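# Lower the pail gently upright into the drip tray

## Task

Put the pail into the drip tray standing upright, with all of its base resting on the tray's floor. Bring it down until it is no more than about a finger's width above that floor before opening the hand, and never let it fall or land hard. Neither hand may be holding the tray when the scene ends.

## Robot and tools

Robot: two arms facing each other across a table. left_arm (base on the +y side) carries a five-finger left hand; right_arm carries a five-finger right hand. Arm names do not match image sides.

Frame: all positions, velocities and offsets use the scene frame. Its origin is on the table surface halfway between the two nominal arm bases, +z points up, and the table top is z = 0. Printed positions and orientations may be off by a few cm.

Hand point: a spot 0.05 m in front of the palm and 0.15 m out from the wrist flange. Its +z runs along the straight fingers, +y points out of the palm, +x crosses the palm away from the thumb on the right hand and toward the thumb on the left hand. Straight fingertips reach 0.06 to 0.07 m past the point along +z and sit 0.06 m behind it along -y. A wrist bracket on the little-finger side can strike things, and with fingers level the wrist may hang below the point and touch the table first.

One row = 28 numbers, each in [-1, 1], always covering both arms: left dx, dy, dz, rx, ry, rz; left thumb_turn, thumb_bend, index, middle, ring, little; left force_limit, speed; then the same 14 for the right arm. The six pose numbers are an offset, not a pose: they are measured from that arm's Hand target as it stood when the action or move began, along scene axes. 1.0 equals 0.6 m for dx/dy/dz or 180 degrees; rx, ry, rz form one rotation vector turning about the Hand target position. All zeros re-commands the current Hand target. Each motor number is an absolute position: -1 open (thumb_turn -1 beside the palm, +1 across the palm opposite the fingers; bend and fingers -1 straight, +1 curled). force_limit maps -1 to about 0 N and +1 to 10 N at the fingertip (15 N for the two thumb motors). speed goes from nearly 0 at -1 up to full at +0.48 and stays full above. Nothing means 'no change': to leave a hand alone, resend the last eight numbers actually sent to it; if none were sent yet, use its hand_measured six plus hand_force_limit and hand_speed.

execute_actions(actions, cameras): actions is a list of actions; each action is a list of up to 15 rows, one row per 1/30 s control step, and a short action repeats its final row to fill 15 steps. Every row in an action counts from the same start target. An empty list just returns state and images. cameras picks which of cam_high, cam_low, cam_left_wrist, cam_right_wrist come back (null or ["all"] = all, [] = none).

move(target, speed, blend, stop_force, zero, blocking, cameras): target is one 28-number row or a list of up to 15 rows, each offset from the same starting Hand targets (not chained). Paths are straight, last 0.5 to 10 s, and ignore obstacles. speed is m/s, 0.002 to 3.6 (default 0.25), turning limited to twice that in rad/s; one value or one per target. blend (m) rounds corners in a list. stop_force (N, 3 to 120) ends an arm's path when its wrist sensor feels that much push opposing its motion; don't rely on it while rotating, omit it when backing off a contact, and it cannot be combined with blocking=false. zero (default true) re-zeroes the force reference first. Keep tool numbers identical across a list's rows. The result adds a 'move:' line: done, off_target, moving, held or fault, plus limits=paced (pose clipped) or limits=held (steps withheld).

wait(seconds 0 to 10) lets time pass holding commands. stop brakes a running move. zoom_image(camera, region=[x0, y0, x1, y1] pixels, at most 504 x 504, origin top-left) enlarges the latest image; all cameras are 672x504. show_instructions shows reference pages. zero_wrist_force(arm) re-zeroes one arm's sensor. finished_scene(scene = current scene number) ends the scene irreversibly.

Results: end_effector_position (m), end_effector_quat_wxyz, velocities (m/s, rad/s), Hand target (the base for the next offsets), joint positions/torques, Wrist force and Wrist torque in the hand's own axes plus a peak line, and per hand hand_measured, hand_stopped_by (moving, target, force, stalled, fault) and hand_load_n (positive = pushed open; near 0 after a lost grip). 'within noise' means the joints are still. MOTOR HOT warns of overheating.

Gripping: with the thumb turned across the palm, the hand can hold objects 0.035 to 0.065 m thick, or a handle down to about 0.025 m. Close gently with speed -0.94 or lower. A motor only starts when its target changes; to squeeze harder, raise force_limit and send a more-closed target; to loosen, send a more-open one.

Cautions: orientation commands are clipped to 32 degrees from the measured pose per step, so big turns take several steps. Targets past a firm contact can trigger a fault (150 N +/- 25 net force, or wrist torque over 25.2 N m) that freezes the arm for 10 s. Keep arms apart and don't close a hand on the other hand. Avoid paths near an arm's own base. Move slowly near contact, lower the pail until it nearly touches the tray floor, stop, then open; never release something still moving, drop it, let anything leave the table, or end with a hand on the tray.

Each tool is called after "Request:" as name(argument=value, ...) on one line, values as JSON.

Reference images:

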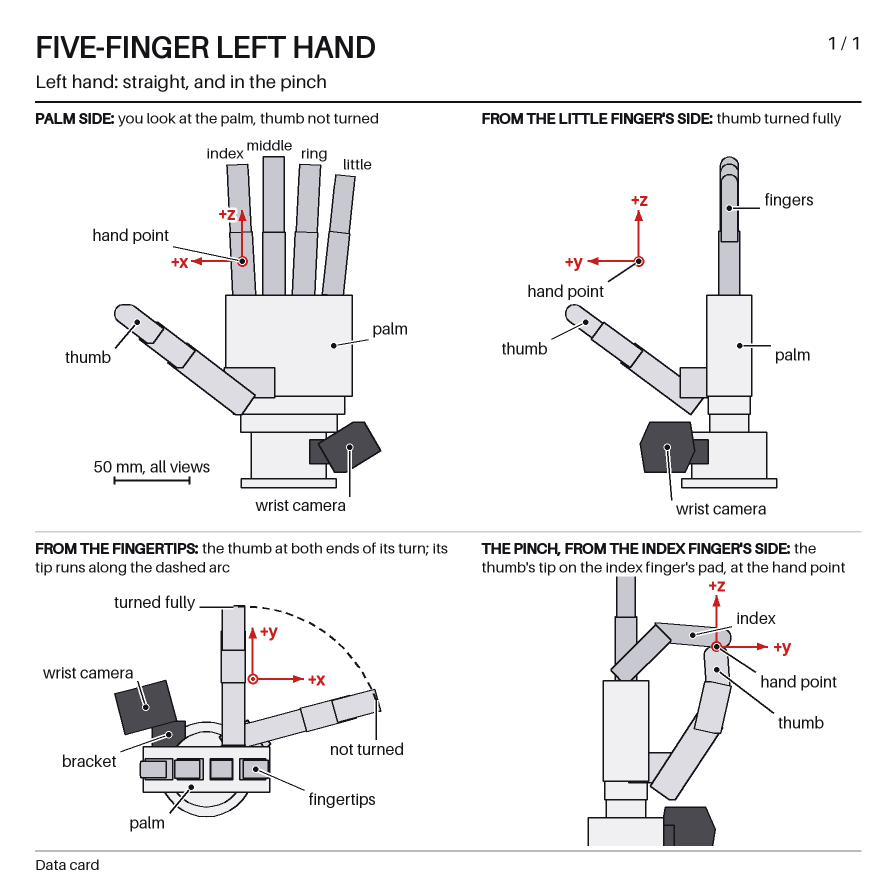

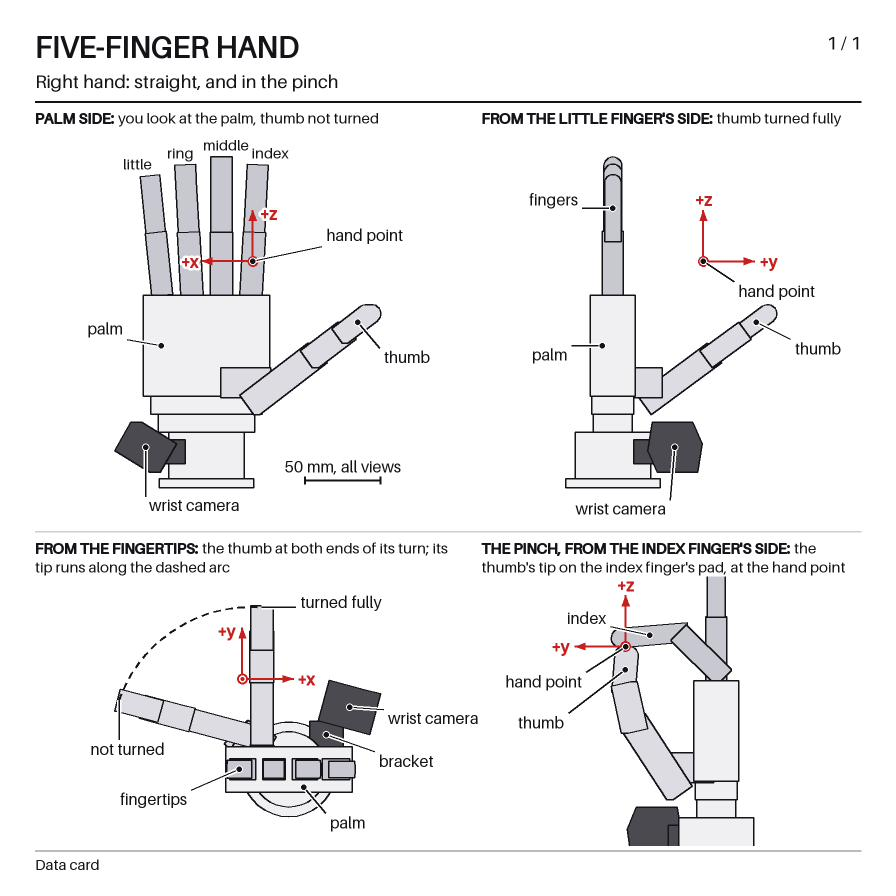

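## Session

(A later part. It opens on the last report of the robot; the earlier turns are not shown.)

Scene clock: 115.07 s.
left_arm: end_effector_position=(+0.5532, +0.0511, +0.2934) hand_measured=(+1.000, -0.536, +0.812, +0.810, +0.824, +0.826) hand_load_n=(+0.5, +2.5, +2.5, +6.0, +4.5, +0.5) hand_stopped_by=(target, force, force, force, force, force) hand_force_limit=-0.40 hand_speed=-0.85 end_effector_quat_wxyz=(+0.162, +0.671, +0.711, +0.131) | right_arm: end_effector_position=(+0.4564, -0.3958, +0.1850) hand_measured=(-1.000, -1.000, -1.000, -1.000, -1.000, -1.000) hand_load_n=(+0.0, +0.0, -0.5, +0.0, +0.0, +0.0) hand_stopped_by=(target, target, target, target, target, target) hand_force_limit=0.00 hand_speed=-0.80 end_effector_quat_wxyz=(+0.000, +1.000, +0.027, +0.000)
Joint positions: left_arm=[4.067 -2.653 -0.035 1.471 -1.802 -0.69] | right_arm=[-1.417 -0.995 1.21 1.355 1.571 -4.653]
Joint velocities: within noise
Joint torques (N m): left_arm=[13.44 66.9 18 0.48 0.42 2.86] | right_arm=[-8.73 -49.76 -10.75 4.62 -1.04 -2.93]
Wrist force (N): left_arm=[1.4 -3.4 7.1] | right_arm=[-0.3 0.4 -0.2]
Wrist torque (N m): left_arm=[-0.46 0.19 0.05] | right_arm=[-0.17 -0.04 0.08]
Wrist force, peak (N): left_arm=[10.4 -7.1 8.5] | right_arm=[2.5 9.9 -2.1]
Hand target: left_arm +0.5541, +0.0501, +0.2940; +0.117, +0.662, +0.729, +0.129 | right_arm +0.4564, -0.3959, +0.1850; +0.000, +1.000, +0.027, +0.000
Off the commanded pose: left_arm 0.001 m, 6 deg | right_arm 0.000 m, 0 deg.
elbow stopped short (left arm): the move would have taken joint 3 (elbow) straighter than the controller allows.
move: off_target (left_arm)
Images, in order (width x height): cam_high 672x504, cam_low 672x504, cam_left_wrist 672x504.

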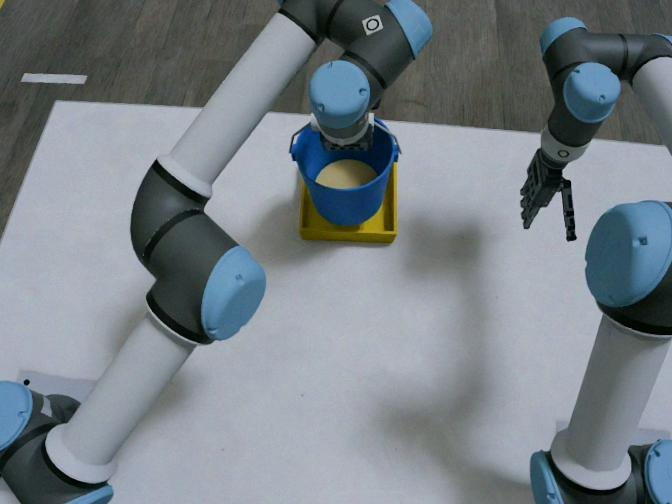

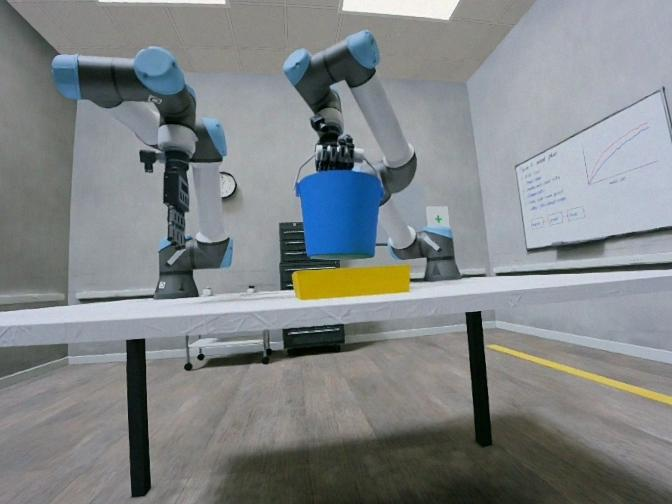

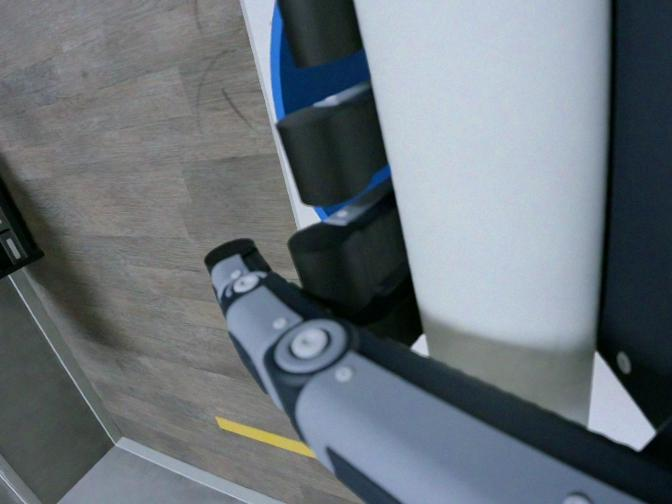

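Request:
move(target=[0.051,-0.0475,-0.0333,0,0,-0.1389, 1,0.5,1,1,1,1,-0.4,-0.85, 0,0,0,0,0,0, -1,-1,-1,-1,-1,-1,0,-0.8], speed=0.15, cameras=["cam_high","cam_low"])

Request:
zoom_image(camera="cam_high", region=[270, 90, 450, 270])

Request:
zoom_image(camera="cam_low", region=[220, 110, 420, 310])

Scene clock: 125.37 s.
left_arm: end_effector_position=(+0.5839, +0.0224, +0.2735) hand_measured=(+1.000, -0.536, +0.812, +0.810, +0.824, +0.826) hand_load_n=(+0.5, +3.0, +2.5, +6.0, +5.0, +1.0) hand_stopped_by=(target, force, force, force, force, force) hand_force_limit=-0.40 hand_speed=-0.85 end_effector_quat_wxyz=(+0.157, +0.805, +0.563, +0.104) | right_arm: end_effector_position=(+0.4564, -0.3959, +0.1850) hand_measured=(-1.000, -1.000, -1.000, -1.000, -1.000, -1.000) hand_load_n=(+0.0, +0.0, +0.0, +0.0, +0.0, +0.0) hand_stopped_by=(target, target, target, target, target, target) hand_force_limit=0.00 hand_speed=-0.80 end_effector_quat_wxyz=(+0.000, +1.000, +0.027, +0.000)
Joint positions: left_arm=[4.129 -2.672 -0.035 1.506 -1.657 -0.245] | right_arm=[-1.417 -0.995 1.21 1.355 1.571 -4.653]
Joint velocities: within noise
Joint torques (N m): left_arm=[15.34 44.35 26.56 0.77 0.88 2.87] | right_arm=[-5.31 -50.47 -14.28 3.99 -1 -2.6]
Wrist force (N): left_arm=[1.3 -3.1 6.8] | right_arm=[-0.3 0.3 -0.2]
Wrist torque (N m): left_arm=[-0.42 0.09 0.02] | right_arm=[-0.18 -0.05 0.08]
Wrist force, peak (N): left_arm=[1.4 -3.3 7.4] | right_arm=[-0.5 0.7 -0.2]
Hand target: left_arm +0.5847, +0.0216, +0.2740; +0.142, +0.804, +0.568, +0.100 | right_arm +0.4564, -0.3959, +0.1850; +0.000, +1.000, +0.027, +0.000
Off the commanded pose: left_arm 0.001 m, 2 deg | right_arm 0.000 m, 0 deg.
elbow stopped short (left arm): the move would have taken joint 3 (elbow) straighter than the controller allows.
move: done
Images, in order (width x height): cam_high 672x504, cam_low 672x504.

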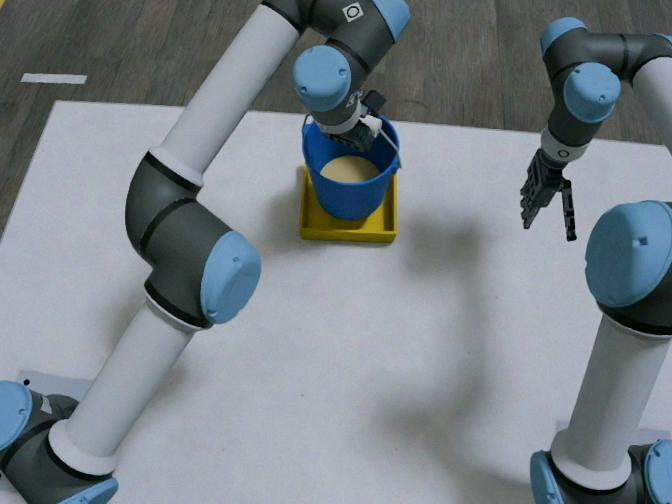

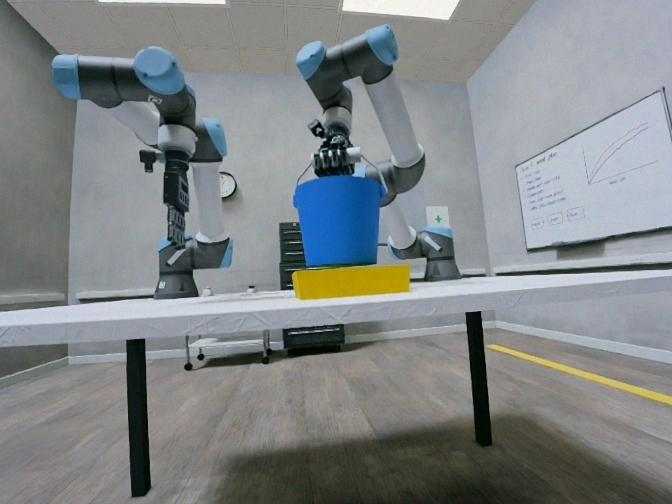

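Scaled by 2.800 from the camera's 672x504 image, which has a finer 960x720 frame.

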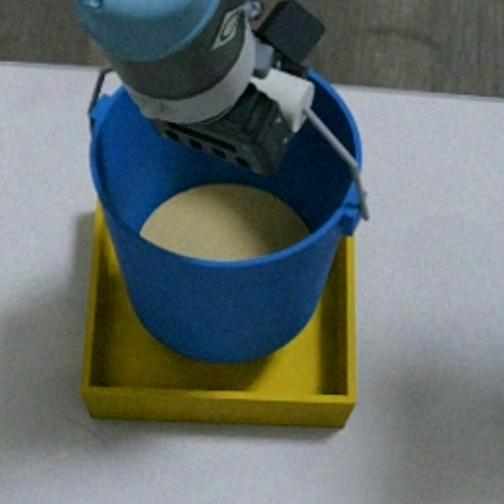

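Scaled by 2.520 from the camera's 672x504 image, which has a finer 960x720 frame.

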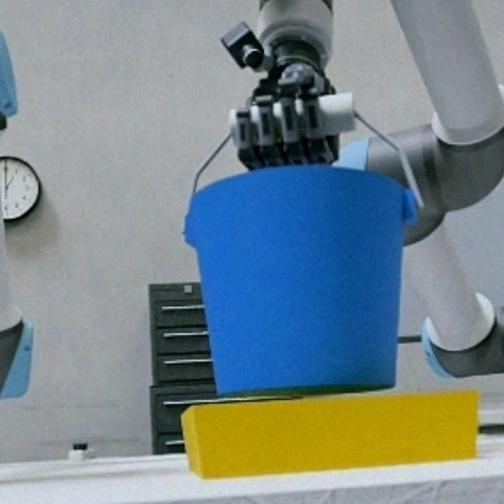

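Request:
move(target=[[0.01,0,-0.06,0,0,0, 1,0.5,1,1,1,1,-0.4,-0.85, 0,0,0,0,0,0, -1,-1,-1,-1,-1,-1,0,-0.8],[0.01,0,-0.14,0,0,0, 1,0.5,1,1,1,1,-0.4,-0.85, 0,0,0,0,0,0, -1,-1,-1,-1,-1,-1,0,-0.8]], speed=[0.06,0.015], stop_force=6, cameras=["cam_high","cam_low"])

Request:
zoom_image(camera="cam_high", region=[270, 90, 450, 270])

Request:
zoom_image(camera="cam_low", region=[220, 110, 420, 310])

Scene clock: 132.20 s.
left_arm: end_effector_position=(+0.5907, +0.0216, +0.2170) hand_measured=(+1.000, -0.536, +0.812, +0.810, +0.824, +0.826) hand_load_n=(+0.5, +3.0, +1.5, +6.0, +4.5, +0.5) hand_stopped_by=(target, force, force, force, force, force) hand_force_limit=-0.40 hand_speed=-0.85 end_effector_quat_wxyz=(+0.142, +0.804, +0.568, +0.100) | right_arm: end_effector_position=(+0.4564, -0.3959, +0.1850) hand_measured=(-1.000, -1.000, -1.000, -1.000, -1.000, -1.000) hand_load_n=(+0.0, +0.0, +0.0, +0.0, +0.0, +0.0) hand_stopped_by=(target, target, target, target, target, target) hand_force_limit=0.00 hand_speed=-0.80 end_effector_quat_wxyz=(+0.000, +1.000, +0.027, +0.000)
Joint positions: left_arm=[4.131 -2.612 -0.305 1.683 -1.662 -0.253] | right_arm=[-1.417 -0.995 1.21 1.355 1.571 -4.653]
Joint velocities: within noise
Joint torques (N m): left_arm=[12.28 44.89 29.1 -4.14 0.66 2.36] | right_arm=[-5.87 -49.51 -14.24 2.77 -1.13 -2.36]
Wrist force (N): left_arm=[1.3 -2.7 6.3] | right_arm=[-0.5 0.4 0.1]
Wrist torque (N m): left_arm=[-0.46 0.07 0.01] | right_arm=[-0.19 -0.03 0.06]
Wrist force, peak (N): left_arm=[1.2 -3.2 8.0] | right_arm=[-0.4 0.7 -0.4]
Hand target: left_arm +0.5907, +0.0216, +0.2170; +0.142, +0.804, +0.568, +0.100 (not the last commanded pose) | right_arm +0.4564, -0.3959, +0.1850; +0.000, +1.000, +0.027, +0.000
Off the commanded pose: left_arm 0.027 m, 0 deg | right_arm 0.000 m, 0 deg.
move: contact (left_arm); path passed 1 of 2 targets
Images, in order (width x height): cam_high 672x504, cam_low 672x504.

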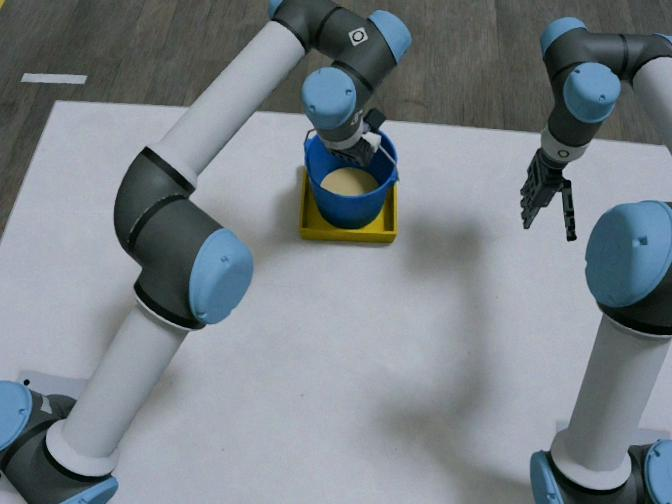

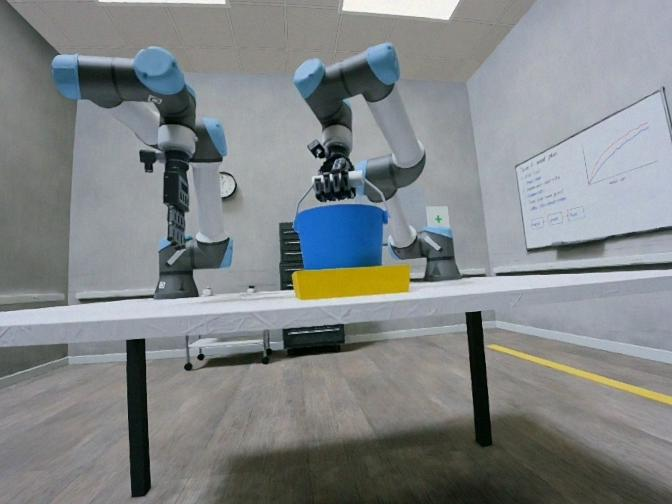

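Scaled by 2.800 from the camera's 672x504 image, which has a finer 960x720 frame.

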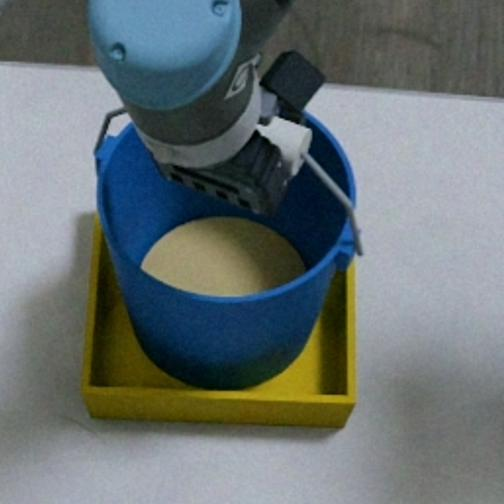

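Scaled by 2.520 from the camera's 672x504 image, which has a finer 960x720 frame.

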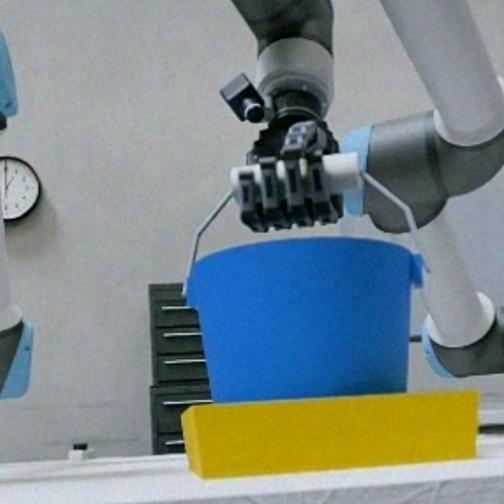

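Request:
move(target=[[0,0,-0.007,0,0,0, 1,0.5,1,1,1,1,-0.4,-0.85, 0,0,0,0,0,0, -1,-1,-1,-1,-1,-1,0,-0.8],[0,0,-0.007,0,0,0, 1,-1,0.3,0.3,0.3,0.3,-0.4,-0.5, 0,0,0,0,0,0, -1,-1,-1,-1,-1,-1,0,-0.8],[0,0,-0.007,0,0,0, 1,-1,-1,-1,-1,-1,-0.4,-0.3, 0,0,0,0,0,0, -1,-1,-1,-1,-1,-1,0,-0.8],[-0.0645,0.0228,0.181,0,0,0, 1,-1,-1,-1,-1,-1,-0.4,-0.3, 0,0,0,0,0,0, -1,-1,-1,-1,-1,-1,0,-0.8]], speed=[0.01,0.05,0.05,0.1])

Request:
zoom_image(camera="cam_high", region=[270, 90, 450, 270])

Request:
zoom_image(camera="cam_low", region=[220, 110, 420, 310])

Scene clock: 138.57 s.
left_arm: end_effector_position=(+0.5515, +0.0359, +0.3250) hand_measured=(+1.000, -1.000, -1.000, -1.000, -1.000, -1.000) hand_load_n=(+0.0, +0.0, +0.0, +0.0, +0.0, +0.0) hand_stopped_by=(target, target, target, target, target, target) hand_force_limit=-0.40 hand_speed=-0.30 end_effector_quat_wxyz=(+0.149, +0.804, +0.566, +0.102) | right_arm: end_effector_position=(+0.4564, -0.3959, +0.1850) hand_measured=(-1.000, -1.000, -1.000, -1.000, -1.000, -1.000) hand_load_n=(+0.0, +0.0, +0.5, +0.0, +0.0, +0.0) hand_stopped_by=(target, target, target, target, target, target) hand_force_limit=0.00 hand_speed=-0.80 end_effector_quat_wxyz=(+0.000, +1.000, +0.027, +0.000)
Joint positions: left_arm=[4.115 -2.6 -0.035 1.415 -1.665 -0.264] | right_arm=[-1.417 -0.995 1.21 1.355 1.571 -4.653]
Joint velocities: within noise
Joint torques (N m): left_arm=[-14.28 36.73 24.05 -4.13 1.14 2.7] | right_arm=[-7.27 -50.76 -14.53 0.98 -1.06 -2.49]
Wrist force (N): left_arm=[1.3 0.1 -0.3] | right_arm=[-0.2 0.1 -0.1]
Wrist torque (N m): left_arm=[-0.11 -0.07 -0.07] | right_arm=[-0.21 -0.07 0.08]
Wrist force, peak (N): left_arm=[1.1 -3.2 7.1] | right_arm=[-0.3 0.6 -0.4]
Hand target: left_arm +0.5520, +0.0352, +0.3256; +0.142, +0.804, +0.568, +0.100 | right_arm +0.4564, -0.3959, +0.1850; +0.000, +1.000, +0.027, +0.000
Off the commanded pose: left_arm 0.001 m, 1 deg | right_arm 0.000 m, 0 deg.
elbow stopped short (left arm): the move would have taken joint 3 (elbow) straighter than the controller allows.
move: done

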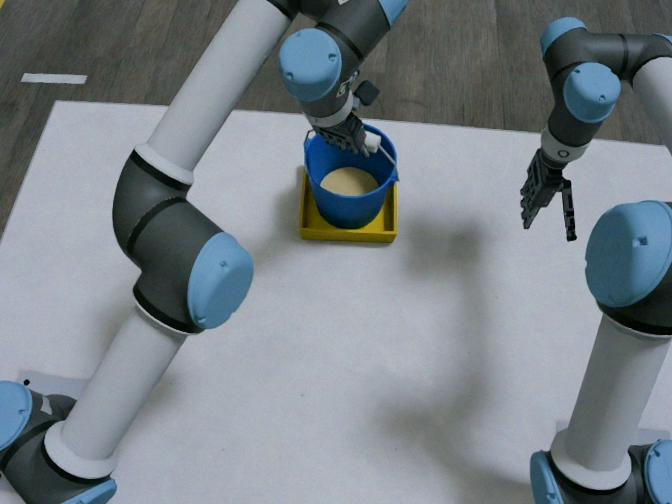

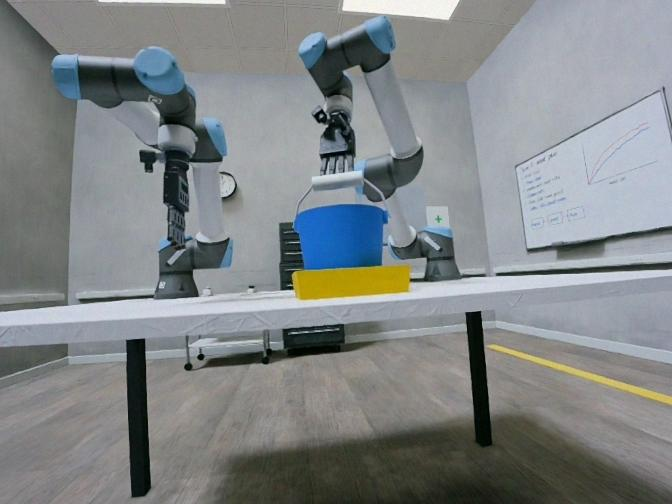

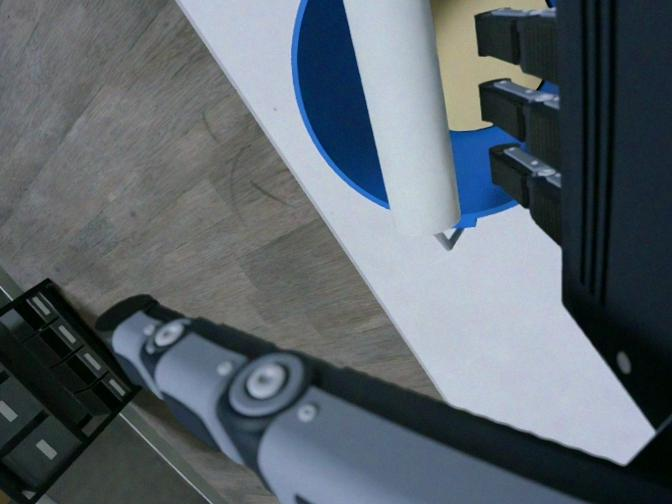

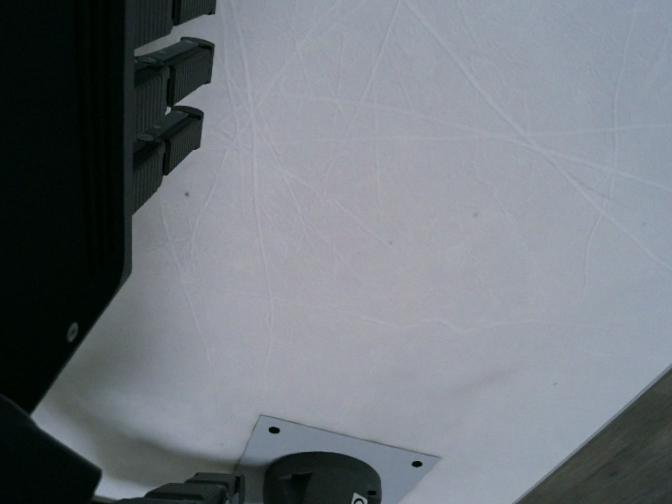

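Scaled by 2.800 from the camera's 672x504 image, which has a finer 960x720 frame.

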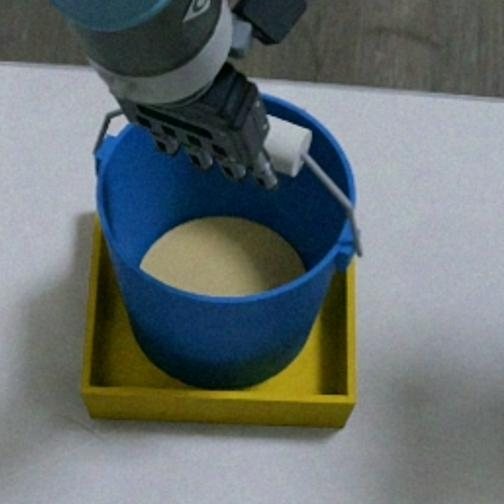

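Scaled by 2.520 from the camera's 672x504 image, which has a finer 960x720 frame.

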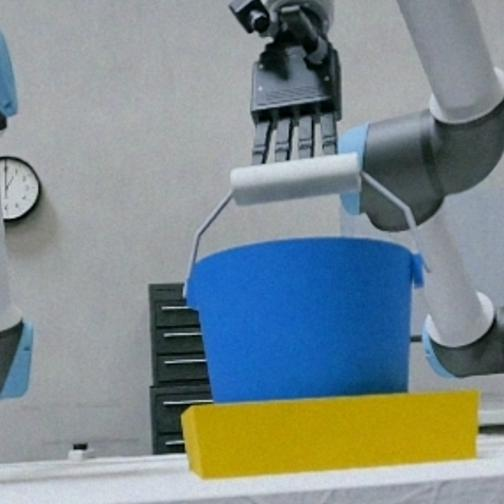

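Request:
finished_scene(scene=2)

The scene is finished: the task was done.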